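# Place the large case into the empty pallet corner

## Task

Pick up the big case on the pallet at the -y end of the track (it sits next to two smaller cases). Set it into the free corner of the other pallet, the one that already holds three cases. Those three may be moved if needed. The two small cases must finish on their own pallet. Every case must finish with its taped lid facing upward. No case may overhang its pallet edge by more than roughly a pencil's width. No case may be crushed. cam_pallet_north views the -y end from above and cam_pallet_south views the +y end; in both, +y runs roughly to the right. The floor next to the track counts as part of the work area.

## Robot and tools

ROBOT. Two arms, left_arm and right_arm, each ride their own carriage on a single floor track along y at x = 0. left_rail is always the carriage on the +y side and carries left_arm; right_rail carries right_arm. An arm's base sits at x = 0, y = its carriage's position_m, z = 0.04 m, facing +x. The clearance check keeps the carriages roughly 1.2 m or more apart. Each arm ends in a vacuum tool with four cups.

FRAME. Every reported position uses one table-fixed frame in metres: table top z = 0, +z up, +x the way the arms face, +y to their left, y = 0 at mid-track. The table starts at x = 0.50 and spans y -0.90 to 0.90. Outside that, the floor is at z = -0.53.

TOOL. The cup point is the centre of the four cup rims and faces along its own +z. The cups sit at x = -62 and +62 mm. Channel a's pair is at y = -104.5 mm and channel b's pair at y = +104.5 mm. The rims cover 237 x 322 mm. The two cups of one channel share a vacuum, so both must seal flat on a smooth face or neither holds. suction_measured_a/b is the vacuum reached (0 to 1; about 0.75 or more on an airtight face, lower on porous cardboard, settling within about 1.3 s). part_present_a/b switches to 1 above 0.09. Sealed cups shorten by up to 21 mm.

execute_actions(actions, cameras). actions is a list run in order. Each action may hold:
- rows: up to 15 rows, each applied for one 1/30 s step. Each row is exactly 16 numbers in [-1, 1], always covering both arms: left dx, dy, dz, rx, ry, rz, suction_a, suction_b, then the same eight for the right arm.
- The six pose numbers are offsets, not poses. They count from that arm's Hand target at the start of the action and use the Hand target's own axes. Every row counts from that same start, not from the row before it. 1.0 = 0.6 m or 180 degrees, and rx, ry, rz form one rotation vector. Sending six zeros re-commands the current Hand target.
- The suction numbers are absolute settings: 1 = on, 0 = off. Each channel keeps its last value, so resend the same values to leave a tool unchanged.
- steps: 1 to 450 (default 15). After the last row, each arm keeps heading to that row's target.
- left_rail / right_rail: position_m is an absolute place on the track in m (left -1.8 to 3, right -3 to 1.8). speed_m_s is 0.01 to 1. acceleration_factor is 0.1 to 1, scaling 0.73 m/s2. {"stop": true} brakes the carriage.
- until: ends the action early on rail fields, e.g. {"left_rail": {"position_status": ["!=", "moving"]}}, {"all": {"status": "ended"}} or {"any": {"status": "ended"}}. Numbers need a comparison (=, !=, <, <=, >, >=).
To drive: send position_m, then an action that waits with until. Let the carriage arrive before aiming a tool at a scene point. Rows never move a carriage, but the arm's target travels with it. cameras picks images; [] gives none.

move(target, speed, blend, stop_force, zero, blocking, cameras). target is one 16-number row or a list of up to 15. Offsets are read as in rows, all from the same Hand targets. Paths are straight and finish together, within 10 s. speed is m/s per arm path, 0.002 to 4.2, default 0.25; turning rate is capped at twice that in rad/s. blend, in m, rounds the corners of a list. stop_force is 6 to 320 N and ends an arm's path when its wrist push against the motion exceeds it. Leave stop_force out when backing away from a contact. zero (default true) re-zeros the sensor first. blocking=false returns after about 0.5 s; it cannot be combined with stop_force. The result adds a move: line such as done, off_target, held, moving or fault, plus limits (paced, held). While a move runs, send only wait or stop, or an action with no rows.

wait(seconds 0 to 10) lets things run. stop brakes a running move. zoom_image(camera, region [x0, y0, x1, y1] in pixels, each side at most 504) enlarges the latest image. zero_wrist_force(arm) re-zeros that arm's sensor. finished_scene(scene) ends the current scene and cannot be undone; call nothing after it in that reply.

RESULTS. Per arm: end_effector_position, end_effector_quat_wxyz and velocities. Hand target is the base for your next offsets. Joint positions list the rail, then six joints (rad). Also reported: joint torques, motor temperatures, and wrist force/torque in the tool's own axes (push from a surface reads into the arm). Tool commands and suction readings appear too. Rails report position_m, position_status (moving, done, contact_stop, time_out, stopped, stopped_with_arm, stopped_for_other_arm, stopped_for_other_carriage) and position_answer (taken / not_taken).

CAUTIONS. Any net force near 400 N, or joint contact torque at its limit, stops that arm for 10 s. Limits in N m: shoulder 701, elbow 411, wrists 101. Commanded orientation is clipped to within 32 degrees of the current one. Ramp rows gently: adding 0.01 per row gives 6 mm per step. Never drop a case or release one while it moves. To place, lower in small steps until the case rests, switch both channels off, and pause briefly before lifting away. Keep the arms and carriages from touching each other. Steer paths away from an arm's own base. Do not slam cases or push anything off the work area. Long holds of a load, or straining for an unreachable pose, heat motors; at 85 °C the arm locks for 30 s or more.

Each tool is called after "Call:" as name(argument=value, ...) on one line, values as JSON.

## Session

Call:
execute_actions(actions=[])

Call:
zoom_image(camera="cam_pallet_north", region=[270, 120, 570, 345])

Call:
zoom_image(camera="cam_pallet_south", region=[100, 110, 420, 350])

Scene clock: 0.00 s.
left_arm: end_effector_position=(+0.8500, +1.5578, +0.4400) suction_measured_a=0.00 part_present_a=0 suction_measured_b=0.00 part_present_b=0 end_effector_quat_wxyz=(+0.000, +0.000, +1.000, +0.000) | right_arm: end_effector_position=(+0.8500, -1.3593, +0.4400) suction_measured_a=0.00 part_present_a=0 suction_measured_b=0.00 part_present_b=0 end_effector_quat_wxyz=(+0.000, +0.000, +1.000, +0.000)
Joint positions: left_arm=[1.558 -0.239 -1.498 2.092 -2.165 -1.571 1.332] | right_arm=[-1.359 -0.239 -1.498 2.092 -2.165 -1.571 1.332]
Joint velocities: within noise
Joint torques (N m): no reading
Motor temperatures (°C): left_arm=[35 32 25 34 32 31] | right_arm=[24 25 31 32 33 32]
Wrist force (N): no reading
Wrist torque (N m): no reading
Wrist force, peak (N): no reading
Hand target: left_arm +0.8500, +1.5578, +0.4400; +0.000, +0.000, +1.000, +0.000 | right_arm +0.8500, -1.3593, +0.4400; +0.000, +0.000, +1.000, +0.000
Tool commands: left_gripper/suction_a=+0.0 left_gripper/suction_b=+0.0 right_gripper/suction_a=+0.0 right_gripper/suction_b=+0.0
left_rail: position_m=1.558 position_status=done
right_rail: position_m=-1.359 position_status=done

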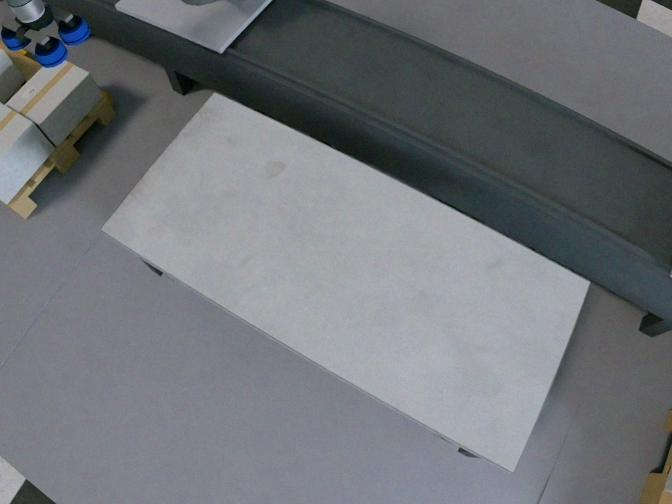

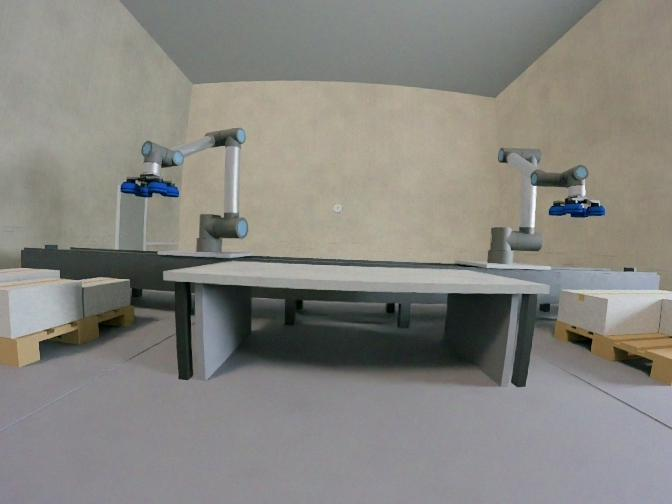

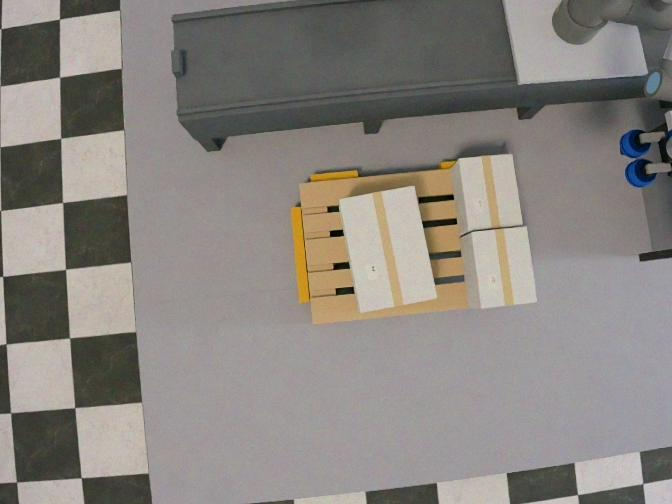

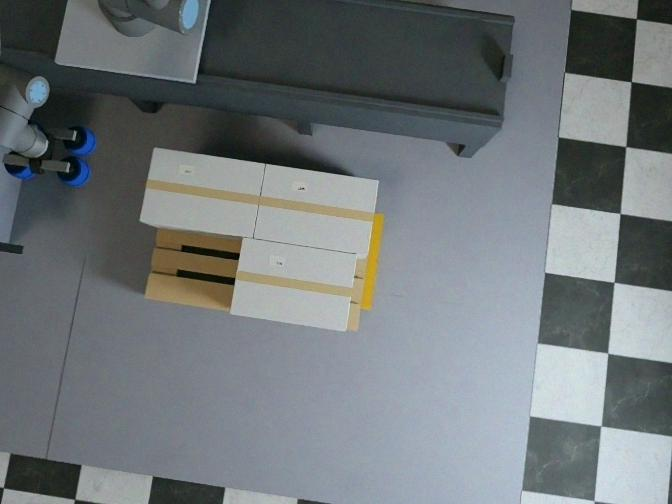

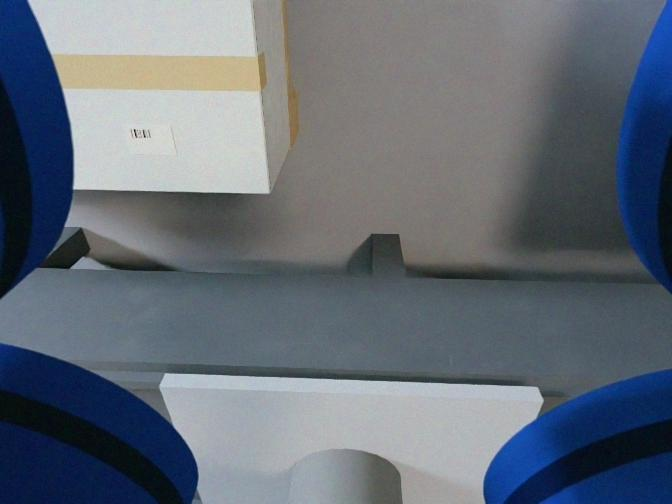

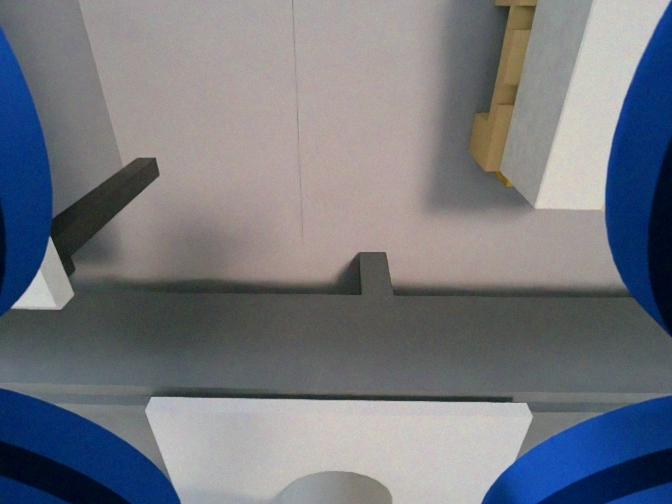

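Scaled by 1.680.

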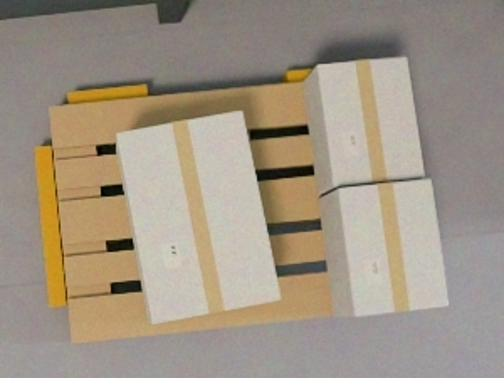

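Scaled by 1.575.

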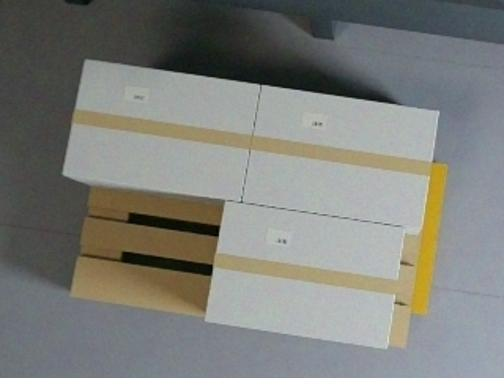

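Call:
execute_actions(actions=[{"left_rail":{"position_m":2.29,"speed_m_s":0.5,"acceleration_factor":0.4},"steps":400,"until":{"all":{"status":"ended"}}}], cameras=[])

Call:
move(target=[-0.4,0,-0.55,0,-0.172,0,0,0,0,0,0,0,0,0,0,0], cameras=["cam_left_wrist"])

Call:
zoom_image(camera="cam_left_wrist", region=[100, 0, 604, 400])

Scene clock: 3.97 s.
left_arm: end_effector_position=(+0.8500, +2.2900, +0.4400) suction_measured_a=0.00 part_present_a=0 suction_measured_b=0.00 part_present_b=0 end_effector_quat_wxyz=(+0.000, +0.000, +1.000, +0.000) | right_arm: end_effector_position=(+0.8500, -1.3593, +0.4400) suction_measured_a=0.00 part_present_a=0 suction_measured_b=0.00 part_present_b=0 end_effector_quat_wxyz=(+0.000, +0.000, +1.000, +0.000)
Joint positions: left_arm=[2.29 -0.239 -1.498 2.092 -2.165 -1.571 1.332] | right_arm=[-1.359 -0.239 -1.498 2.092 -2.165 -1.571 1.332]
Joint velocities: within noise
Joint torques (N m): left_arm=[1 -105.76 -83.07 -8.46 -0.43 -0.72] | right_arm=[5.41 -99.2 -85.4 -10.21 -0.33 0.17]
Motor temperatures (°C): left_arm=[35 32 25 34 32 31] | right_arm=[24 25 31 32 33 32]
Wrist force (N): left_arm=[0.3 0.6 0.3] | right_arm=[-0.1 -0.3 -0.3]
Wrist torque (N m): left_arm=[0.08 -0.04 0.00] | right_arm=[-0.05 0.02 0.00]
Wrist force, peak (N): left_arm=[0.2 1.7 0.3] | right_arm=[-0.2 -0.6 -0.6]
Hand target: left_arm +0.8500, +2.2900, +0.4400; +0.000, +0.000, +1.000, +0.000 | right_arm +0.8500, -1.3593, +0.4400; +0.000, +0.000, +1.000, +0.000
Tool commands: left_gripper/suction_a=+0.0 left_gripper/suction_b=+0.0 right_gripper/suction_a=+0.0 right_gripper/suction_b=+0.0
left_rail: position_m=2.290 speed_m_s=0.50 position_status=done
right_rail: position_m=-1.359 position_status=done
No camera images: "cameras" was empty.

Scene clock: 6.27 s.
left_arm: end_effector_position=(+1.0898, +2.2900, +0.7698) suction_measured_a=0.00 part_present_a=0 suction_measured_b=0.00 part_present_b=0 end_effector_quat_wxyz=(+0.267, +0.000, +0.964, +0.000) | right_arm: end_effector_position=(+0.8500, -1.3593, +0.4400) suction_measured_a=0.00 part_present_a=0 suction_measured_b=0.00 part_present_b=0 end_effector_quat_wxyz=(+0.000, +0.000, +1.000, +0.000)
Joint positions: left_arm=[2.29 -0.215 -1.477 1.752 -2.376 -1.461 1.386] | right_arm=[-1.359 -0.239 -1.498 2.092 -2.165 -1.571 1.332]
Joint velocities: within noise
Joint torques (N m): left_arm=[36.74 -106.87 -107.35 -15.02 5.54 2.29] | right_arm=[9.47 -95.75 -86.07 -10.92 -0.01 0.24]
Motor temperatures (°C): left_arm=[35 32 25 34 32 31] | right_arm=[24 25 31 32 33 32]
Wrist force (N): left_arm=[-0.2 2.1 0.9] | right_arm=[-0.4 -0.1 -0.4]
Wrist torque (N m): left_arm=[0.14 0.26 -0.09] | right_arm=[-0.02 0.05 0.01]
Wrist force, peak (N): left_arm=[1.4 0.1 3.1] | right_arm=[-0.2 -0.4 -0.6]
Hand target: left_arm +1.0900, +2.2900, +0.7700; +0.267, +0.000, +0.964, +0.000 | right_arm +0.8500, -1.3593, +0.4400; +0.000, +0.000, +1.000, +0.000
Off the commanded pose: left_arm 0.000 m, 0 deg | right_arm 0.000 m, 0 deg.
left_rail: position_m=2.290 speed_m_s=0.50 position_status=done
right_rail: position_m=-1.359 position_status=done
move: done
Images, in order (width x height): cam_left_wrist 672x504.

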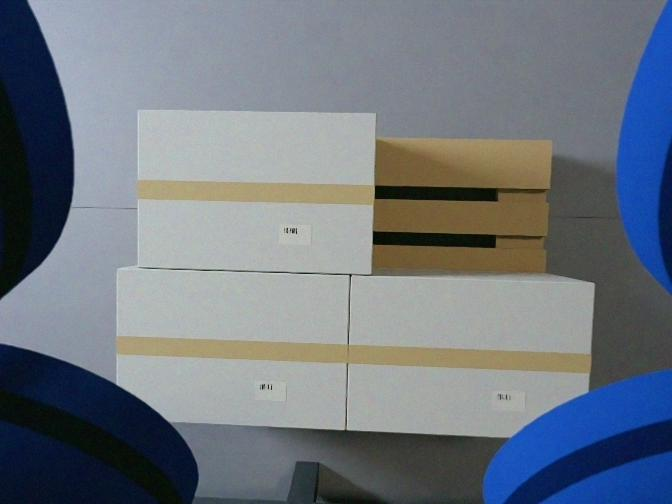

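Scaled by 1.000.

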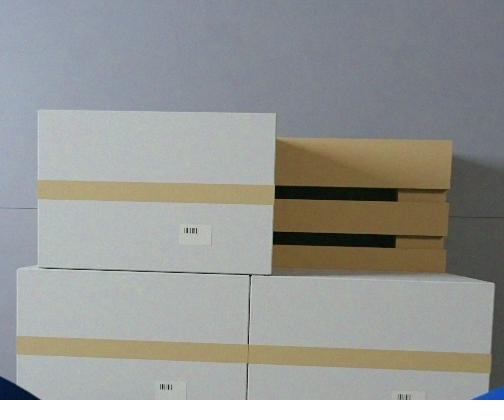

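Call:
move(target=[[0,0,0,0,0.172,0,0,0,0,0,0,0,0,0,0,0]], cameras=[])

Call:
move(target=[-0.2,0.4117,0.966,0,0,0,0,0,0,0,0,0,0,0,0,0], cameras=["cam_left_wrist","cam_pallet_south"])

Scene clock: 9.30 s.
left_arm: end_effector_position=(+1.0900, +2.2900, +0.7700) suction_measured_a=0.00 part_present_a=0 suction_measured_b=0.00 part_present_b=0 end_effector_quat_wxyz=(+0.000, +0.000, +1.000, +0.000) | right_arm: end_effector_position=(+0.8500, -1.3593, +0.4400) suction_measured_a=0.00 part_present_a=0 suction_measured_b=0.00 part_present_b=0 end_effector_quat_wxyz=(+0.000, +0.000, +1.000, +0.000)
Joint positions: left_arm=[2.29 -0.185 -1.354 1.436 -1.653 -1.571 1.385] | right_arm=[-1.359 -0.239 -1.498 2.092 -2.165 -1.571 1.332]
Joint velocities: within noise
Joint torques (N m): left_arm=[35.44 -128.12 -111.65 -3.86 -4.92 2.18] | right_arm=[4.5 -101.36 -84.94 -10.31 -0.83 -0.46]
Motor temperatures (°C): left_arm=[35 32 25 34 32 31] | right_arm=[24 25 31 32 33 32]
Wrist force (N): left_arm=[0.3 -0.1 0.4] | right_arm=[-0.3 -0.3 -0.5]
Wrist torque (N m): left_arm=[0.01 -0.06 -0.03] | right_arm=[-0.04 0.04 0.01]
Wrist force, peak (N): left_arm=[-0.2 2.2 1.3] | right_arm=[-0.1 -0.5 -0.8]
Hand target: left_arm +1.0900, +2.2900, +0.7700; +0.000, +0.000, +1.000, +0.000 | right_arm +0.8500, -1.3593, +0.4400; +0.000, +0.000, +1.000, +0.000
Off the commanded pose: left_arm 0.000 m, 0 deg | right_arm 0.000 m, 0 deg.
left_rail: position_m=2.290 speed_m_s=0.50 position_status=done
right_rail: position_m=-1.359 position_status=done
move: done
No camera images: "cameras" was empty.

Scene clock: 12.53 s.
left_arm: end_effector_position=(+1.2099, +2.5369, +0.1907) suction_measured_a=0.00 part_present_a=0 suction_measured_b=0.00 part_present_b=0 end_effector_quat_wxyz=(+0.000, +0.000, +1.000, +0.000) | right_arm: end_effector_position=(+0.8500, -1.3593, +0.4400) suction_measured_a=0.00 part_present_a=0 suction_measured_b=0.00 part_present_b=0 end_effector_quat_wxyz=(+0.000, +0.000, +1.000, +0.000)
Joint positions: left_arm=[2.29 0.038 -0.928 1.66 -2.303 -1.571 1.609] | right_arm=[-1.359 -0.239 -1.498 2.092 -2.165 -1.571 1.332]
Joint velocities: within noise
Joint torques (N m): left_arm=[33.94 -193.98 -88.78 -14.1 -4.38 2.13] | right_arm=[8.86 -99.16 -85.22 -9.91 0.44 0.69]
Motor temperatures (°C): left_arm=[35 32 25 34 32 31] | right_arm=[24 25 31 32 33 32]
Wrist force (N): left_arm=[0.3 0.7 0.8] | right_arm=[-0.4 -0.1 -0.5]
Wrist torque (N m): left_arm=[0.11 -0.01 -0.02] | right_arm=[-0.03 0.05 0.00]
Wrist force, peak (N): left_arm=[0.2 2.1 3.8] | right_arm=[-0.4 -0.7 -0.5]
Hand target: left_arm +1.2100, +2.5370, +0.1904; +0.000, +0.000, +1.000, +0.000 | right_arm +0.8500, -1.3593, +0.4400; +0.000, +0.000, +1.000, +0.000
Off the commanded pose: left_arm 0.000 m, 0 deg | right_arm 0.000 m, 0 deg.
left_rail: position_m=2.290 speed_m_s=0.50 position_status=done
right_rail: position_m=-1.359 position_status=done
move: done
Images, in order (width x height): cam_pallet_south 672x504, cam_left_wrist 672x504.

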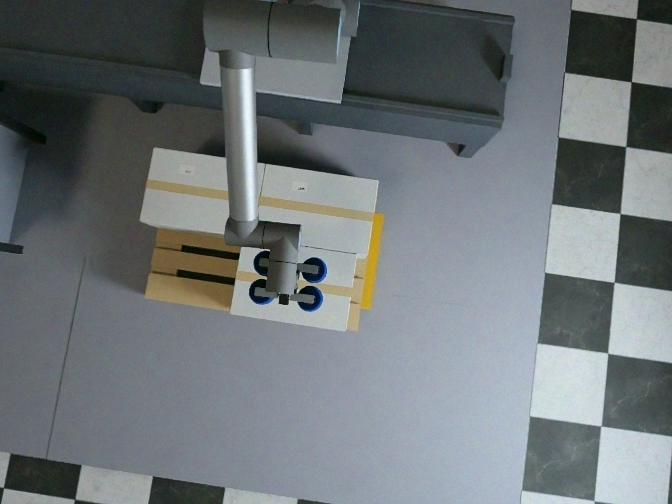

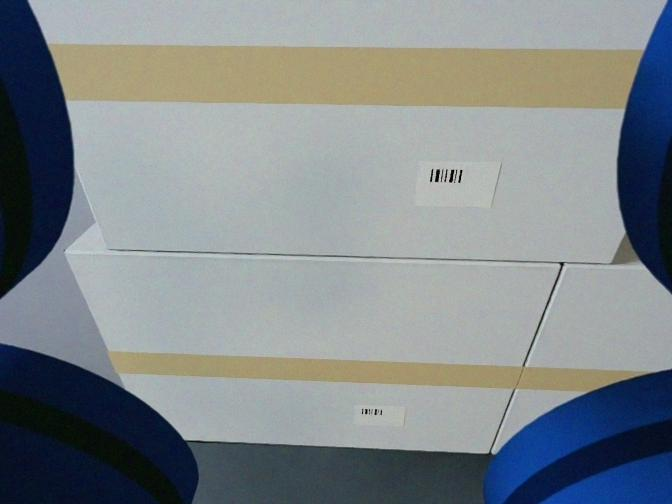

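Call:
move(target=[-0.015,-0.025,0.39,0,0,0,0,0,0,0,0,0,0,0,0,0], cameras=[])

Call:
move(target=[0,0,0.17,0,0,0,0,0,0,0,0,0,0,0,0,0], speed=0.015, stop_force=15, cameras=["cam_left_wrist","cam_pallet_south"])

Call:
zoom_image(camera="cam_pallet_south", region=[200, 210, 400, 360])

Scene clock: 14.53 s.
left_arm: end_effector_position=(+1.2189, +2.5221, -0.0433) suction_measured_a=0.00 part_present_a=0 suction_measured_b=0.00 part_present_b=0 end_effector_quat_wxyz=(+0.000, +0.000, +1.000, +0.000) | right_arm: end_effector_position=(+0.8500, -1.3593, +0.4400) suction_measured_a=0.00 part_present_a=0 suction_measured_b=0.00 part_present_b=0 end_effector_quat_wxyz=(+0.000, +0.000, +1.000, +0.000)
Joint positions: left_arm=[2.29 0.025 -0.718 1.681 -2.534 -1.571 1.596] | right_arm=[-1.359 -0.239 -1.498 2.092 -2.165 -1.571 1.332]
Joint velocities: within noise
Joint torques (N m): left_arm=[-31.76 -211.84 -74.71 -13.8 -1.23 -4.17] | right_arm=[8.05 -102.29 -82.92 -10.17 -0.51 0.13]
Motor temperatures (°C): left_arm=[35 32 25 34 32 31] | right_arm=[24 25 31 32 33 32]
Wrist force (N): left_arm=[0.7 0.9 0.8] | right_arm=[-0.4 -0.4 -0.5]
Wrist torque (N m): left_arm=[0.14 -0.08 0.03] | right_arm=[-0.06 0.05 0.01]
Wrist force, peak (N): left_arm=[0.2 1.0 3.9] | right_arm=[-0.4 -0.4 -0.6]
Hand target: left_arm +1.2190, +2.5220, -0.0436; +0.000, +0.000, +1.000, +0.000 | right_arm +0.8500, -1.3593, +0.4400; +0.000, +0.000, +1.000, +0.000
Off the commanded pose: left_arm 0.000 m, 0 deg | right_arm 0.000 m, 0 deg.
left_rail: position_m=2.290 speed_m_s=0.50 position_status=done
right_rail: position_m=-1.359 position_status=done
move: done
No camera images: "cameras" was empty.

Scene clock: 21.47 s.
left_arm: end_effector_position=(+1.2190, +2.5220, -0.1276) suction_measured_a=0.00 part_present_a=0 suction_measured_b=0.00 part_present_b=0 end_effector_quat_wxyz=(+0.000, +0.000, +1.000, +0.000) | right_arm: end_effector_position=(+0.8500, -1.3593, +0.4400) suction_measured_a=0.00 part_present_a=0 suction_measured_b=0.00 part_present_b=0 end_effector_quat_wxyz=(+0.000, +0.000, +1.000, +0.000)
Joint positions: left_arm=[2.29 0.025 -0.635 1.671 -2.607 -1.571 1.596] | right_arm=[-1.359 -0.239 -1.498 2.092 -2.165 -1.571 1.332]
Joint velocities: within noise
Joint torques (N m): left_arm=[-31.02 -240.45 -40.16 -3.3 1.27 -4.02] | right_arm=[8.52 -97.43 -86.48 -10.51 -0.46 -0.02]
Motor temperatures (°C): left_arm=[35 32 25 34 32 31] | right_arm=[24 25 31 32 33 32]
Wrist force (N): left_arm=[5.8 1.6 -14.1] | right_arm=[-0.1 -0.3 -0.3]
Wrist torque (N m): left_arm=[0.37 -0.64 0.06] | right_arm=[-0.04 0.01 0.01]
Wrist force, peak (N): left_arm=[6.6 1.2 -16.6] | right_arm=[-0.2 -0.5 -0.7]
Hand target: left_arm +1.2190, +2.5220, -0.1276; +0.000, +0.000, +1.000, +0.000 (not the last commanded pose) | right_arm +0.8500, -1.3593, +0.4400; +0.000, +0.000, +1.000, +0.000
Off the commanded pose: left_arm 0.018 m, 0 deg | right_arm 0.000 m, 0 deg.
left_rail: position_m=2.290 speed_m_s=0.50 position_status=done
right_rail: position_m=-1.359 position_status=done
move: contact (left_arm)
Images, in order (width x height): cam_pallet_south 672x504, cam_left_wrist 672x504.

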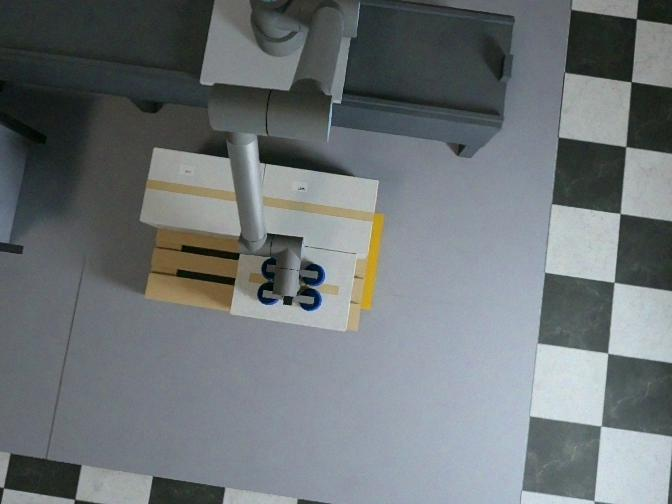

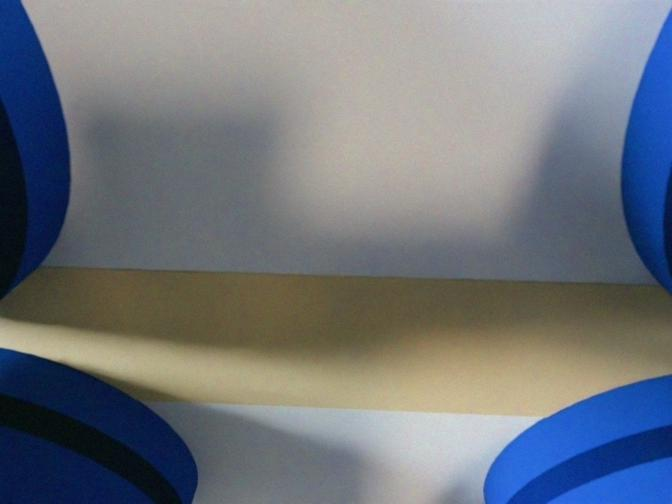

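Scaled by 2.520.

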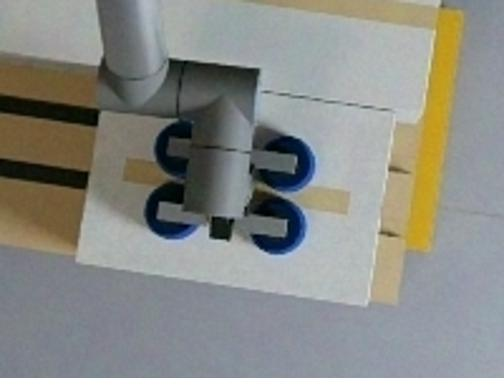

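Call:
execute_actions(actions=[{"rows":[[0,0,0.003,0,0,0,1,1,0,0,0,0,0,0,0,0]],"steps":75}], cameras=[])

Call:
move(target=[0,0,-0.03,0,0,0,1,1,0,0,0,0,0,0,0,0], speed=0.03, cameras=["cam_left_wrist"])

Call:
zoom_image(camera="cam_left_wrist", region=[180, 200, 600, 504])

Scene clock: 24.50 s.
left_arm: end_effector_position=(+1.2190, +2.5220, -0.1294) suction_measured_a=0.83 part_present_a=1 suction_measured_b=0.84 part_present_b=1 end_effector_quat_wxyz=(+0.000, +0.000, +1.000, +0.000) | right_arm: end_effector_position=(+0.8500, -1.3593, +0.4400) suction_measured_a=0.00 part_present_a=0 suction_measured_b=0.00 part_present_b=0 end_effector_quat_wxyz=(+0.000, +0.000, +1.000, +0.000)
Joint positions: left_arm=[2.29 0.025 -0.633 1.671 -2.609 -1.571 1.596] | right_arm=[-1.359 -0.239 -1.498 2.092 -2.165 -1.571 1.332]
Joint velocities: within noise
Joint torques (N m): left_arm=[37.52 -361.51 -111.19 -25.97 6.1 4.9] | right_arm=[7.04 -100.56 -83.43 -9.77 -0.47 0.23]
Motor temperatures (°C): left_arm=[35 32 25 34 32 31] | right_arm=[24 25 31 32 33 32]
Wrist force (N): left_arm=[-9.3 -2.4 11.0] | right_arm=[-0.3 -0.2 -0.5]
Wrist torque (N m): left_arm=[2.48 -2.65 -3.12] | right_arm=[-0.04 0.03 0.01]
Wrist force, peak (N): left_arm=[0.8 2.4 -58.4] | right_arm=[-0.5 -0.3 -0.7]
Hand target: left_arm +1.2190, +2.5220, -0.1294; +0.000, +0.000, +1.000, +0.000 | right_arm +0.8500, -1.3593, +0.4400; +0.000, +0.000, +1.000, +0.000
Off the commanded pose: left_arm 0.000 m, 0 deg | right_arm 0.000 m, 0 deg.
left_rail: position_m=2.290 speed_m_s=0.50 position_status=done
right_rail: position_m=-1.359 position_status=done
No camera images: "cameras" was empty.

Scene clock: 25.47 s.
left_arm: end_effector_position=(+1.2190, +2.5221, -0.1117) suction_measured_a=0.83 part_present_a=1 suction_measured_b=0.84 part_present_b=1 end_effector_quat_wxyz=(+0.000, +0.000, +1.000, +0.000) | right_arm: end_effector_position=(+0.8500, -1.3593, +0.4400) suction_measured_a=0.00 part_present_a=0 suction_measured_b=0.00 part_present_b=0 end_effector_quat_wxyz=(+0.000, +0.000, +1.000, +0.000)
Joint positions: left_arm=[2.29 0.025 -0.651 1.674 -2.594 -1.571 1.596] | right_arm=[-1.359 -0.239 -1.498 2.092 -2.165 -1.571 1.332]
Joint velocities: within noise
Joint torques (N m): left_arm=[27.4 -398.92 -96.1 -17.19 0.4 -0.03] | right_arm=[7.71 -98.07 -85.32 -10.03 -0.1 0.52]
Motor temperatures (°C): left_arm=[35 32 25 34 32 31] | right_arm=[24 25 31 32 33 32]
Wrist force (N): left_arm=[-7.1 0.7 15.1] | right_arm=[-0.2 0.0 -0.4]
Wrist torque (N m): left_arm=[0.38 -3.28 -1.89] | right_arm=[-0.01 0.02 0.01]
Wrist force, peak (N): left_arm=[-7.6 1.1 20.3] | right_arm=[-0.2 -0.2 -0.5]
Hand target: left_arm +1.2190, +2.5220, -0.1114; +0.000, +0.000, +1.000, +0.000 | right_arm +0.8500, -1.3593, +0.4400; +0.000, +0.000, +1.000, +0.000
Off the commanded pose: left_arm 0.000 m, 0 deg | right_arm 0.000 m, 0 deg.
left_rail: position_m=2.290 speed_m_s=0.50 position_status=done
right_rail: position_m=-1.359 position_status=done
move: done
Images, in order (width x height): cam_left_wrist 672x504.

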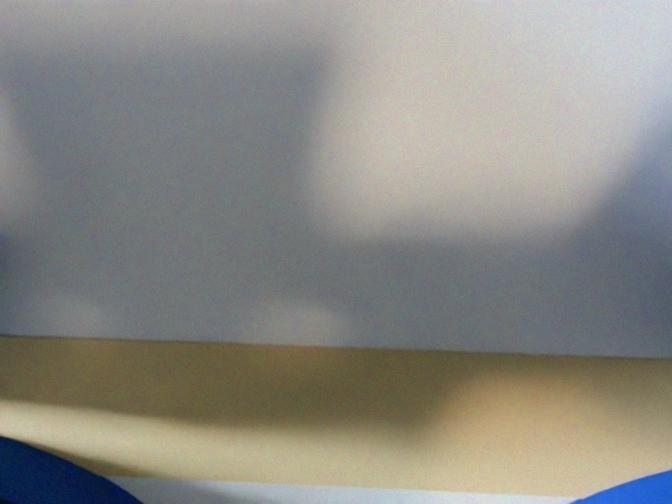

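Scaled by 1.200.

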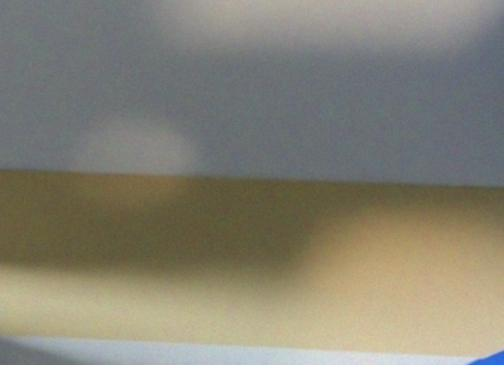

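Call:
move(target=[0,0,-0.025,0,0,0,1,1,0,0,0,0,0,0,0,0], speed=0.03, cameras=[])

Scene clock: 26.47 s.
left_arm: end_effector_position=(+1.2190, +2.5221, -0.0967) suction_measured_a=0.83 part_present_a=1 suction_measured_b=0.84 part_present_b=1 end_effector_quat_wxyz=(+0.000, +0.000, +1.000, +0.000) | right_arm: end_effector_position=(+0.8500, -1.3593, +0.4400) suction_measured_a=0.00 part_present_a=0 suction_measured_b=0.00 part_present_b=0 end_effector_quat_wxyz=(+0.000, +0.000, +1.000, +0.000)
Joint positions: left_arm=[2.29 0.025 -0.666 1.676 -2.581 -1.571 1.596] | right_arm=[-1.359 -0.239 -1.498 2.092 -2.165 -1.571 1.332]
Joint velocities: within noise
Joint torques (N m): left_arm=[20.41 -392.35 -101.08 -17.86 -1.61 -2.69] | right_arm=[9.84 -98.48 -83.29 -10.5 0.15 0.05]
Motor temperatures (°C): left_arm=[35 32 25 34 32 31] | right_arm=[24 25 31 32 33 32]
Wrist force (N): left_arm=[-5.8 0.4 15.3] | right_arm=[-0.1 -0.3 -0.5]
Wrist torque (N m): left_arm=[0.59 -2.64 -1.44] | right_arm=[-0.04 0.01 0.01]
Wrist force, peak (N): left_arm=[-9.1 0.5 22.2] | right_arm=[-0.2 -0.2 -0.8]
Hand target: left_arm +1.2190, +2.5220, -0.0964; +0.000, +0.000, +1.000, +0.000 | right_arm +0.8500, -1.3593, +0.4400; +0.000, +0.000, +1.000, +0.000
Off the commanded pose: left_arm 0.000 m, 0 deg | right_arm 0.000 m, 0 deg.
left_rail: position_m=2.290 speed_m_s=0.50 position_status=done
right_rail: position_m=-1.359 position_status=done
move: done
No camera images: "cameras" was empty.

Call:
move(target=[-0.0133,0,-0.02,0,0,0,1,1,0,0,0,0,0,0,0,0], speed=0.02, cameras=["cam_pallet_south"])

Call:
zoom_image(camera="cam_pallet_south", region=[200, 210, 400, 360])

Scene clock: 27.63 s.
left_arm: end_effector_position=(+1.2268, +2.5221, -0.0847) suction_measured_a=0.83 part_present_a=1 suction_measured_b=0.84 part_present_b=1 end_effector_quat_wxyz=(+0.000, +0.000, +1.000, +0.000) | right_arm: end_effector_position=(+0.8500, -1.3593, +0.4400) suction_measured_a=0.00 part_present_a=0 suction_measured_b=0.00 part_present_b=0 end_effector_quat_wxyz=(+0.000, +0.000, +1.000, +0.000)
Joint positions: left_arm=[2.29 0.025 -0.673 1.664 -2.563 -1.571 1.596] | right_arm=[-1.359 -0.239 -1.498 2.092 -2.165 -1.571 1.332]
Joint velocities: within noise
Joint torques (N m): left_arm=[-23.01 -395.36 -133.89 -21.35 -1.84 -4.22] | right_arm=[6.49 -98.52 -83.14 -9.97 -0.16 -0.53]
Motor temperatures (°C): left_arm=[35 32 25 34 32 31] | right_arm=[24 25 31 32 33 32]
Wrist force (N): left_arm=[-1.7 1.0 11.8] | right_arm=[-0.3 -0.3 -0.4]
Wrist torque (N m): left_arm=[1.51 -0.52 0.02] | right_arm=[-0.04 0.04 0.00]
Wrist force, peak (N): left_arm=[-4.7 0.7 20.3] | right_arm=[-0.3 0.2 -0.7]
Hand target: left_arm +1.2270, +2.5220, -0.0844; +0.000, +0.000, +1.000, +0.000 | right_arm +0.8500, -1.3593, +0.4400; +0.000, +0.000, +1.000, +0.000
Off the commanded pose: left_arm 0.000 m, 0 deg | right_arm 0.000 m, 0 deg.
left_rail: position_m=2.290 speed_m_s=0.50 position_status=done
right_rail: position_m=-1.359 position_status=done
move: done
Images, in order (width x height): cam_pallet_south 672x504.

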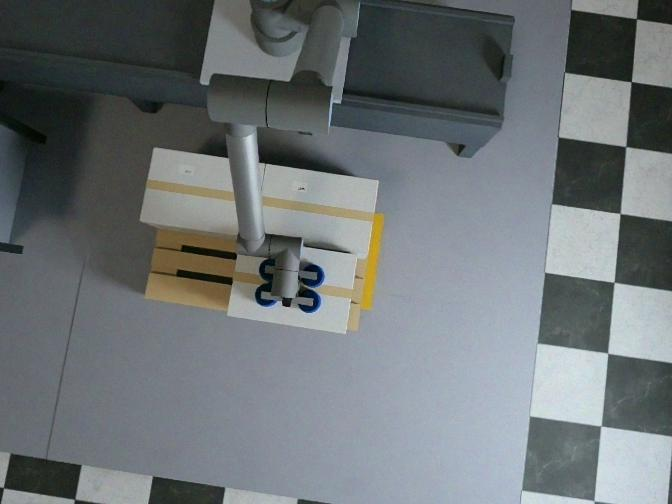

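Scaled by 2.520.

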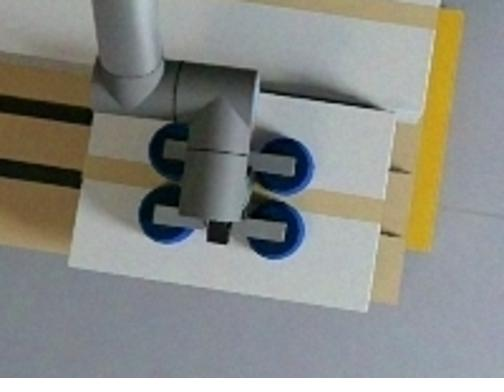

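Call:
execute_actions(actions=[{"left_rail":{"position_m":2.3416,"speed_m_s":0.05,"acceleration_factor":0.1},"steps":300,"until":{"all":{"status":"ended"}}}], cameras=[])

Call:
move(target=[0.0125,0,0,0,0,-0.0028,1,1,0,0,0,0,0,0,0,0], speed=0.02, cameras=["cam_pallet_south","cam_left_wrist"])

Call:
zoom_image(camera="cam_pallet_south", region=[210, 210, 410, 360])

Scene clock: 29.83 s.
left_arm: end_effector_position=(+1.2270, +2.5736, -0.0844) suction_measured_a=0.83 part_present_a=1 suction_measured_b=0.84 part_present_b=1 end_effector_quat_wxyz=(+0.000, +0.000, +1.000, +0.000) | right_arm: end_effector_position=(+0.8500, -1.3593, +0.4400) suction_measured_a=0.00 part_present_a=0 suction_measured_b=0.00 part_present_b=0 end_effector_quat_wxyz=(+0.000, +0.000, +1.000, +0.000)
Joint positions: left_arm=[2.342 0.025 -0.673 1.664 -2.562 -1.571 1.596] | right_arm=[-1.359 -0.239 -1.498 2.092 -2.165 -1.571 1.332]
Joint velocities: within noise
Joint torques (N m): left_arm=[-31.6 -394.71 -120.59 -22.24 -2.24 -3.93] | right_arm=[4.49 -100.06 -83.23 -10.1 -0.28 0.19]
Motor temperatures (°C): left_arm=[35 32 25 34 32 31] | right_arm=[24 25 31 32 33 32]
Wrist force (N): left_arm=[-0.8 1.7 12.7] | right_arm=[-0.1 -0.2 -0.4]
Wrist torque (N m): left_arm=[1.57 -0.56 0.02] | right_arm=[-0.03 0.01 0.00]
Wrist force, peak (N): left_arm=[-1.5 2.4 13.3] | right_arm=[-0.3 -0.4 -0.8]
Hand target: left_arm +1.2270, +2.5736, -0.0844; +0.000, +0.000, +1.000, +0.000 | right_arm +0.8500, -1.3593, +0.4400; +0.000, +0.000, +1.000, +0.000
Tool commands: left_gripper/suction_a=+1.0 left_gripper/suction_b=+1.0 right_gripper/suction_a=+0.0 right_gripper/suction_b=+0.0
Off the commanded pose: left_arm 0.000 m, 0 deg | right_arm 0.000 m, 0 deg.
left_rail: position_m=2.342 speed_m_s=0.05 position_status=done
right_rail: position_m=-1.359 position_status=done
No camera images: "cameras" was empty.

Scene clock: 30.63 s.
left_arm: end_effector_position=(+1.2199, +2.5736, -0.0843) suction_measured_a=0.83 part_present_a=1 suction_measured_b=0.84 part_present_b=1 end_effector_quat_wxyz=(+0.000, -0.004, +1.000, +0.000) | right_arm: end_effector_position=(+0.8500, -1.3593, +0.4400) suction_measured_a=0.00 part_present_a=0 suction_measured_b=0.00 part_present_b=0 end_effector_quat_wxyz=(+0.000, +0.000, +1.000, +0.000)
Joint positions: left_arm=[2.342 0.025 -0.678 1.676 -2.57 -1.571 1.588] | right_arm=[-1.359 -0.239 -1.498 2.092 -2.165 -1.571 1.332]
Joint velocities: within noise
Joint torques (N m): left_arm=[20.18 -383.97 -82.06 -20.02 -2.04 -11.61] | right_arm=[7.47 -99.53 -82.89 -10.29 0.08 0.01]
Motor temperatures (°C): left_arm=[35 32 25 34 32 31] | right_arm=[24 25 31 32 33 32]
Wrist force (N): left_arm=[-24.7 5.7 13.7] | right_arm=[-0.1 0.1 -0.4]
Wrist torque (N m): left_arm=[0.45 -5.63 7.85] | right_arm=[0.00 0.01 0.00]
Wrist force, peak (N): left_arm=[-24.7 5.7 13.7] | right_arm=[-0.3 -0.3 -0.6]
Hand target: left_arm +1.2195, +2.5737, -0.0844; +0.000, -0.004, +1.000, +0.000 | right_arm +0.8500, -1.3593, +0.4400; +0.000, +0.000, +1.000, +0.000
Off the commanded pose: left_arm 0.000 m, 0 deg | right_arm 0.000 m, 0 deg.
left_rail: position_m=2.342 speed_m_s=0.05 position_status=done
right_rail: position_m=-1.359 position_status=done
move: done
Images, in order (width x height): cam_pallet_south 672x504, cam_left_wrist 672x504.

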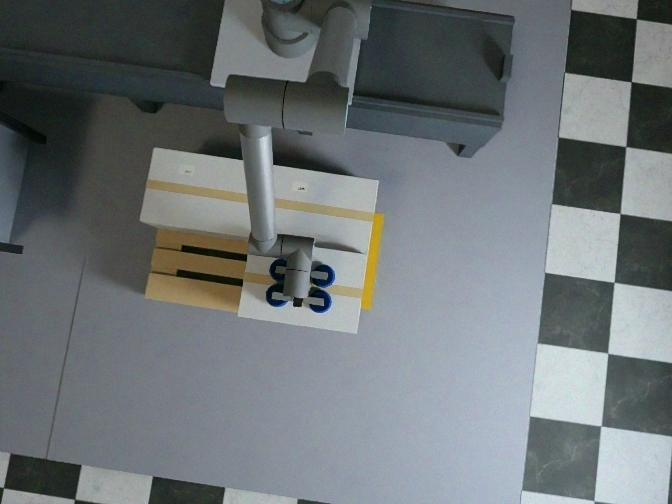

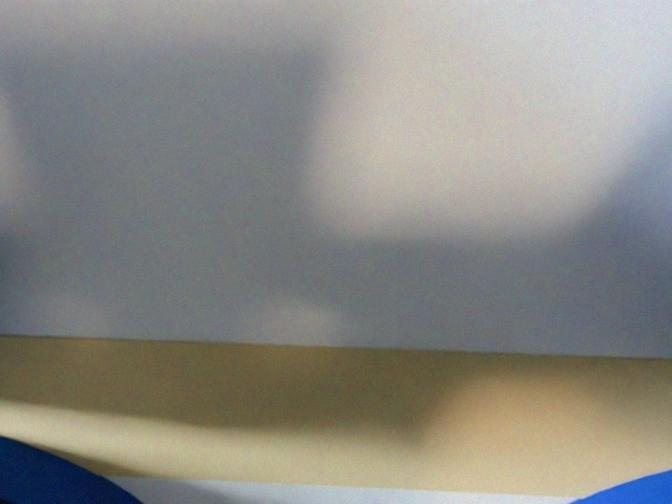

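Scaled by 2.520.

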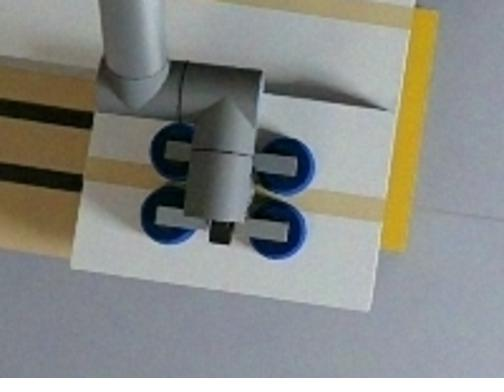

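Call:
move(target=[-0.0125,0,0,0,0,0.0028,1,1,0,0,0,0,0,0,0,0], speed=0.02, cameras=[])

Call:
move(target=[0,0,-0.5,0,0,0,1,1,0,0,0,0,0,0,0,0], speed=0.08, cameras=["cam_pallet_south","cam_low"])

Call:
zoom_image(camera="cam_pallet_south", region=[210, 180, 410, 360])

Call:
zoom_image(camera="cam_low", region=[532, 200, 672, 400])

Scene clock: 31.73 s.
left_arm: end_effector_position=(+1.2267, +2.5738, -0.0845) suction_measured_a=0.83 part_present_a=1 suction_measured_b=0.84 part_present_b=1 end_effector_quat_wxyz=(+0.000, +0.000, +1.000, +0.000) | right_arm: end_effector_position=(+0.8500, -1.3593, +0.4400) suction_measured_a=0.00 part_present_a=0 suction_measured_b=0.00 part_present_b=0 end_effector_quat_wxyz=(+0.000, +0.000, +1.000, +0.000)
Joint positions: left_arm=[2.342 0.025 -0.673 1.665 -2.562 -1.571 1.596] | right_arm=[-1.359 -0.239 -1.498 2.092 -2.165 -1.571 1.332]
Joint velocities: within noise
Joint torques (N m): left_arm=[-9.91 -362.84 -133.25 -20.99 -0.57 2.97] | right_arm=[15.17 -99.19 -83.51 -9.99 -0.26 0.61]
Motor temperatures (°C): left_arm=[35 32 25 34 32 31] | right_arm=[24 25 31 32 33 32]
Wrist force (N): left_arm=[-3.3 -0.5 12.5] | right_arm=[-0.3 0.1 -0.4]
Wrist torque (N m): left_arm=[1.30 -0.34 0.04] | right_arm=[0.01 0.03 0.01]
Wrist force, peak (N): left_arm=[-35.4 6.1 12.0] | right_arm=[-0.2 -0.5 -0.7]
Hand target: left_arm +1.2270, +2.5737, -0.0844; +0.000, +0.000, +1.000, +0.000 | right_arm +0.8500, -1.3593, +0.4400; +0.000, +0.000, +1.000, +0.000
Off the commanded pose: left_arm 0.000 m, 0 deg | right_arm 0.000 m, 0 deg.
left_rail: position_m=2.342 speed_m_s=0.05 position_status=done
right_rail: position_m=-1.359 position_status=done
move: done
No camera images: "cameras" was empty.

Scene clock: 35.97 s.
left_arm: end_effector_position=(+1.2269, +2.5737, +0.2152) suction_measured_a=0.83 part_present_a=1 suction_measured_b=0.84 part_present_b=1 end_effector_quat_wxyz=(+0.000, +0.000, +1.000, +0.000) | right_arm: end_effector_position=(+0.8500, -1.3593, +0.4400) suction_measured_a=0.00 part_present_a=0 suction_measured_b=0.00 part_present_b=0 end_effector_quat_wxyz=(+0.000, +0.000, +1.000, +0.000)
Joint positions: left_arm=[2.342 0.025 -0.934 1.627 -2.264 -1.571 1.596] | right_arm=[-1.359 -0.239 -1.498 2.092 -2.165 -1.571 1.332]
Joint velocities: within noise
Joint torques (N m): left_arm=[-16.76 -369.66 -172.32 -21.06 3.06 0.01] | right_arm=[12.05 -99.96 -84.63 -10.08 0.43 0.47]
Motor temperatures (°C): left_arm=[35 32 25 34 32 31] | right_arm=[24 25 31 32 33 32]
Wrist force (N): left_arm=[-2.8 -1.0 12.2] | right_arm=[0.1 0.2 -0.2]
Wrist torque (N m): left_arm=[1.19 -0.23 -0.01] | right_arm=[0.02 -0.01 0.01]
Wrist force, peak (N): left_arm=[-2.9 -1.3 24.0] | right_arm=[-0.1 -0.5 -0.7]
Hand target: left_arm +1.2270, +2.5737, +0.2156; +0.000, +0.000, +1.000, +0.000 | right_arm +0.8500, -1.3593, +0.4400; +0.000, +0.000, +1.000, +0.000
Off the commanded pose: left_arm 0.000 m, 0 deg | right_arm 0.000 m, 0 deg.
left_rail: position_m=2.342 speed_m_s=0.05 position_status=done
right_rail: position_m=-1.359 position_status=done
move: done
Images, in order (width x height): cam_low 672x504, cam_pallet_south 672x504.

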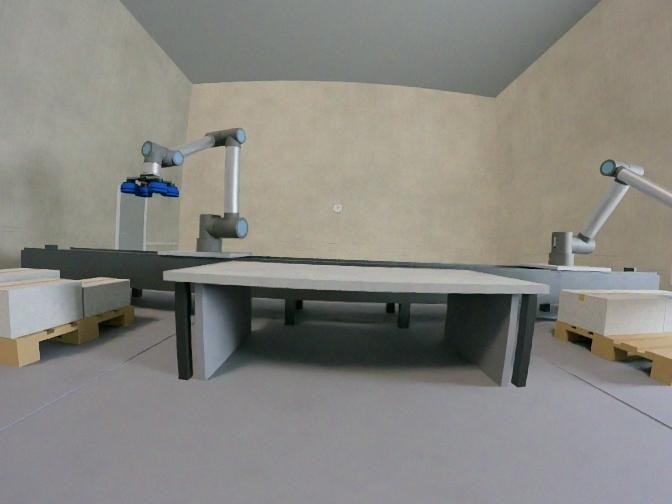

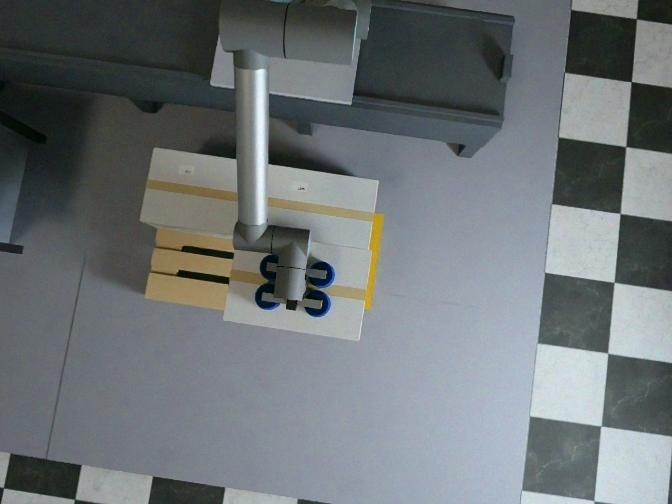

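Scaled by 2.520.

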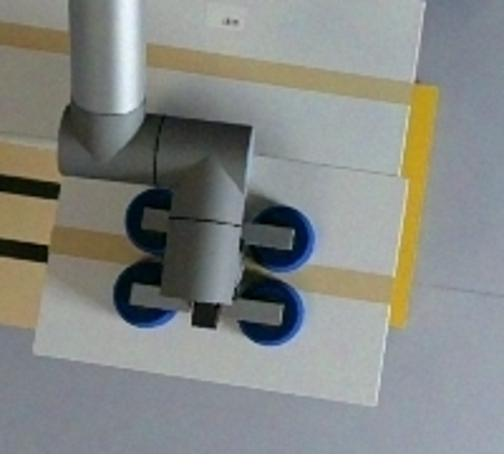

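Scaled by 2.520.

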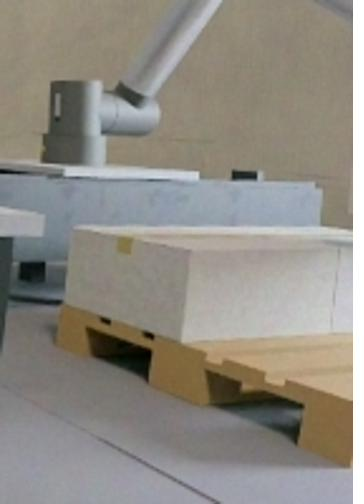

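Call:
move(target=[0,0,0,0.0083,-0.0083,0,1,1,0,0,0,0,0,0,0,0], speed=0.03, cameras=["cam_left_wrist"])

Scene clock: 37.67 s.
left_arm: end_effector_position=(+1.2270, +2.5737, +0.2156) suction_measured_a=0.83 part_present_a=1 suction_measured_b=0.84 part_present_b=1 end_effector_quat_wxyz=(+0.013, +0.000, +1.000, -0.013) | right_arm: end_effector_position=(+0.8500, -1.3593, +0.4400) suction_measured_a=0.00 part_present_a=0 suction_measured_b=0.00 part_present_b=0 end_effector_quat_wxyz=(+0.000, +0.000, +1.000, +0.000)
Joint positions: left_arm=[2.342 0.032 -0.936 1.639 -2.298 -1.597 1.602] | right_arm=[-1.359 -0.239 -1.498 2.092 -2.165 -1.571 1.332]
Joint velocities: within noise
Joint torques (N m): left_arm=[33.38 -375.07 -150.43 -32.75 -5.16 2.38] | right_arm=[14.27 -98.93 -84.68 -10.2 -0.16 0.43]
Motor temperatures (°C): left_arm=[35 32 25 34 32 31] | right_arm=[24 25 31 32 33 32]
Wrist force (N): left_arm=[-2.0 -1.1 13.5] | right_arm=[0.0 -0.2 -0.7]
Wrist torque (N m): left_arm=[1.10 -0.25 -0.01] | right_arm=[-0.04 0.00 0.01]
Wrist force, peak (N): left_arm=[-2.3 -1.3 13.9] | right_arm=[-0.1 -0.4 -0.8]
Hand target: left_arm +1.2270, +2.5737, +0.2156; +0.013, +0.000, +1.000, -0.013 | right_arm +0.8500, -1.3593, +0.4400; +0.000, +0.000, +1.000, +0.000
Off the commanded pose: left_arm 0.000 m, 0 deg | right_arm 0.000 m, 0 deg.
left_rail: position_m=2.342 speed_m_s=0.05 position_status=done
right_rail: position_m=-1.359 position_status=done
move: done
Images, in order (width x height): cam_left_wrist 672x504.

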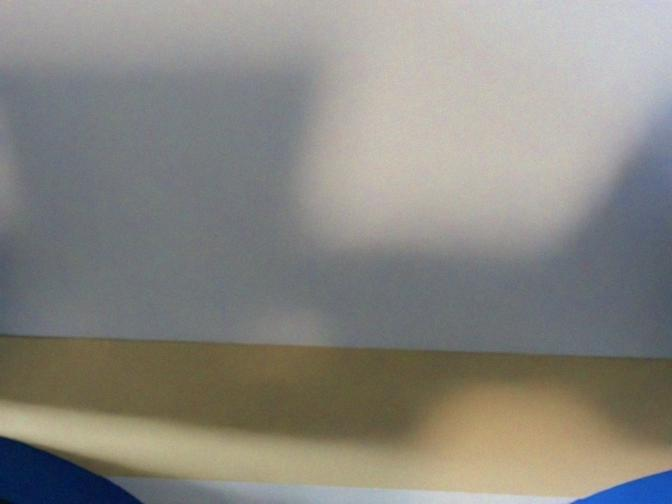

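Call:
move(target=[[0.0143,0.0107,0.4,0,0,0,1,1,0,0,0,0,0,0,0,0],[0.0203,0.0128,0.4927,0,0,0,1,1,0,0,0,0,0,0,0,0]], speed=[0.08,0.03], stop_force=30, cameras=["cam_pallet_south"])

Call:
zoom_image(camera="cam_pallet_south", region=[210, 210, 410, 360])

Scene clock: 44.00 s.
left_arm: end_effector_position=(+1.2225, +2.5737, -0.0804) suction_measured_a=0.83 part_present_a=1 suction_measured_b=0.84 part_present_b=1 end_effector_quat_wxyz=(+0.013, +0.000, +1.000, -0.013) | right_arm: end_effector_position=(+0.8500, -1.3593, +0.4400) suction_measured_a=0.00 part_present_a=0 suction_measured_b=0.00 part_present_b=0 end_effector_quat_wxyz=(+0.000, +0.000, +1.000, +0.000)
Joint positions: left_arm=[2.342 0.032 -0.679 1.682 -2.599 -1.598 1.602] | right_arm=[-1.359 -0.239 -1.498 2.092 -2.165 -1.571 1.332]
Joint velocities: within noise
Joint torques (N m): left_arm=[-17.15 -359.38 -127.83 -32.18 -4.21 -4.05] | right_arm=[10.96 -101.12 -81.53 -9.78 0.23 0.34]
Motor temperatures (°C): left_arm=[35 32 25 34 32 31] | right_arm=[24 25 31 32 33 32]
Wrist force (N): left_arm=[-3.1 -0.9 13.4] | right_arm=[0.1 0.0 -0.7]
Wrist torque (N m): left_arm=[1.12 -0.12 0.05] | right_arm=[-0.01 -0.01 0.01]
Wrist force, peak (N): left_arm=[-2.3 -0.1 20.2] | right_arm=[-0.1 -0.6 -0.6]
Hand target: left_arm +1.2225, +2.5737, -0.0804; +0.013, +0.000, +1.000, -0.013 | right_arm +0.8500, -1.3593, +0.4400; +0.000, +0.000, +1.000, +0.000
Off the commanded pose: left_arm 0.000 m, 0 deg | right_arm 0.000 m, 0 deg.
left_rail: position_m=2.342 speed_m_s=0.05 position_status=done
right_rail: position_m=-1.359 position_status=done
move: done
Images, in order (width x height): cam_pallet_south 672x504.

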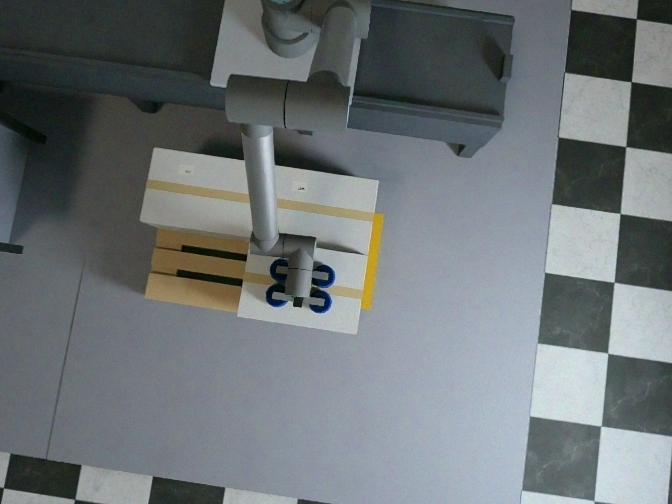

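Scaled by 2.520.

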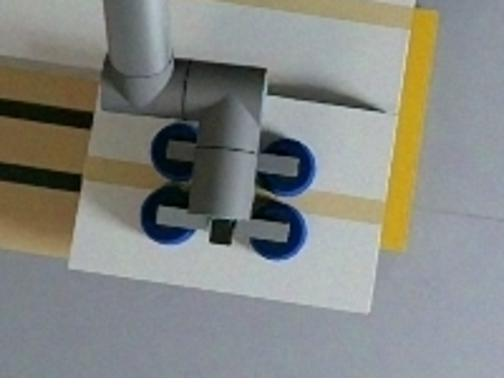

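Call:
move(target=[0,0,0.1,0,0,0,1,1,0,0,0,0,0,0,0,0], speed=0.01, stop_force=25, cameras=[])

Call:
move(target=[0,0,0.03,0,0,0,1,1,0,0,0,0,0,0,0,0], speed=0.004, stop_force=70, cameras=[])

Scene clock: 50.20 s.
left_arm: end_effector_position=(+1.2239, +2.5724, -0.1283) suction_measured_a=0.83 part_present_a=1 suction_measured_b=0.84 part_present_b=1 end_effector_quat_wxyz=(+0.013, +0.000, +1.000, -0.013) | right_arm: end_effector_position=(+0.8500, -1.3593, +0.4400) suction_measured_a=0.00 part_present_a=0 suction_measured_b=0.00 part_present_b=0 end_effector_quat_wxyz=(+0.000, +0.000, +1.000, +0.000)
Joint positions: left_arm=[2.342 0.031 -0.631 1.673 -2.638 -1.598 1.601] | right_arm=[-1.359 -0.239 -1.498 2.092 -2.165 -1.571 1.332]
Joint velocities: within noise
Joint torques (N m): left_arm=[-6.49 -371.36 -96.77 -23.75 -3.09 -0.55] | right_arm=[14.12 -98.53 -83.33 -9.83 -0.75 -0.44]
Motor temperatures (°C): left_arm=[35 32 25 34 32 31] | right_arm=[24 25 31 32 33 32]
Wrist force (N): left_arm=[-3.3 -8.3 -11.5] | right_arm=[0.0 -0.2 -0.5]
Wrist torque (N m): left_arm=[-4.58 4.29 -1.05] | right_arm=[-0.04 0.00 0.00]
Wrist force, peak (N): left_arm=[-4.2 -10.9 -16.9] | right_arm=[-0.1 0.0 -1.0]
Hand target: left_arm +1.2239, +2.5724, -0.1283; +0.013, +0.000, +1.000, -0.013 (not the last commanded pose) | right_arm +0.8500, -1.3593, +0.4400; +0.000, +0.000, +1.000, +0.000
Off the commanded pose: left_arm 0.012 m, 0 deg | right_arm 0.000 m, 0 deg.
left_rail: position_m=2.342 speed_m_s=0.05 position_status=done
right_rail: position_m=-1.359 position_status=done
move: contact (left_arm)
No camera images: "cameras" was empty.

Scene clock: 53.07 s.
left_arm: end_effector_position=(+1.2241, +2.5722, -0.1347) suction_measured_a=0.83 part_present_a=1 suction_measured_b=0.84 part_present_b=1 end_effector_quat_wxyz=(+0.013, +0.000, +1.000, -0.013) | right_arm: end_effector_position=(+0.8500, -1.3593, +0.4400) suction_measured_a=0.00 part_present_a=0 suction_measured_b=0.00 part_present_b=0 end_effector_quat_wxyz=(+0.000, +0.000, +1.000, +0.000)
Joint positions: left_arm=[2.342 0.03 -0.624 1.671 -2.643 -1.598 1.601] | right_arm=[-1.359 -0.239 -1.498 2.092 -2.165 -1.571 1.332]
Joint velocities: within noise
Joint torques (N m): left_arm=[16.33 -300.45 -67.62 -19.4 -9.19 -0.54] | right_arm=[13.76 -100.5 -85.79 -10.14 -0.48 0.12]
Motor temperatures (°C): left_arm=[35 32 25 34 32 31] | right_arm=[24 25 31 32 33 32]
Wrist force (N): left_arm=[-12.2 -39.0 -81.3] | right_arm=[-0.2 -0.2 -0.5]
Wrist torque (N m): left_arm=[-17.82 14.54 -3.84] | right_arm=[-0.04 0.03 0.00]
Wrist force, peak (N): left_arm=[-13.1 -39.7 -82.6] | right_arm=[-0.3 -0.5 -0.7]
Hand target: left_arm +1.2241, +2.5722, -0.1347; +0.013, +0.000, +1.000, -0.013 (not the last commanded pose) | right_arm +0.8500, -1.3593, +0.4400; +0.000, +0.000, +1.000, +0.000
Off the commanded pose: left_arm 0.012 m, 0 deg | right_arm 0.000 m, 0 deg.
left_rail: position_m=2.342 speed_m_s=0.05 position_status=done
right_rail: position_m=-1.359 position_status=done
move: contact (left_arm)
No camera images: "cameras" was empty.


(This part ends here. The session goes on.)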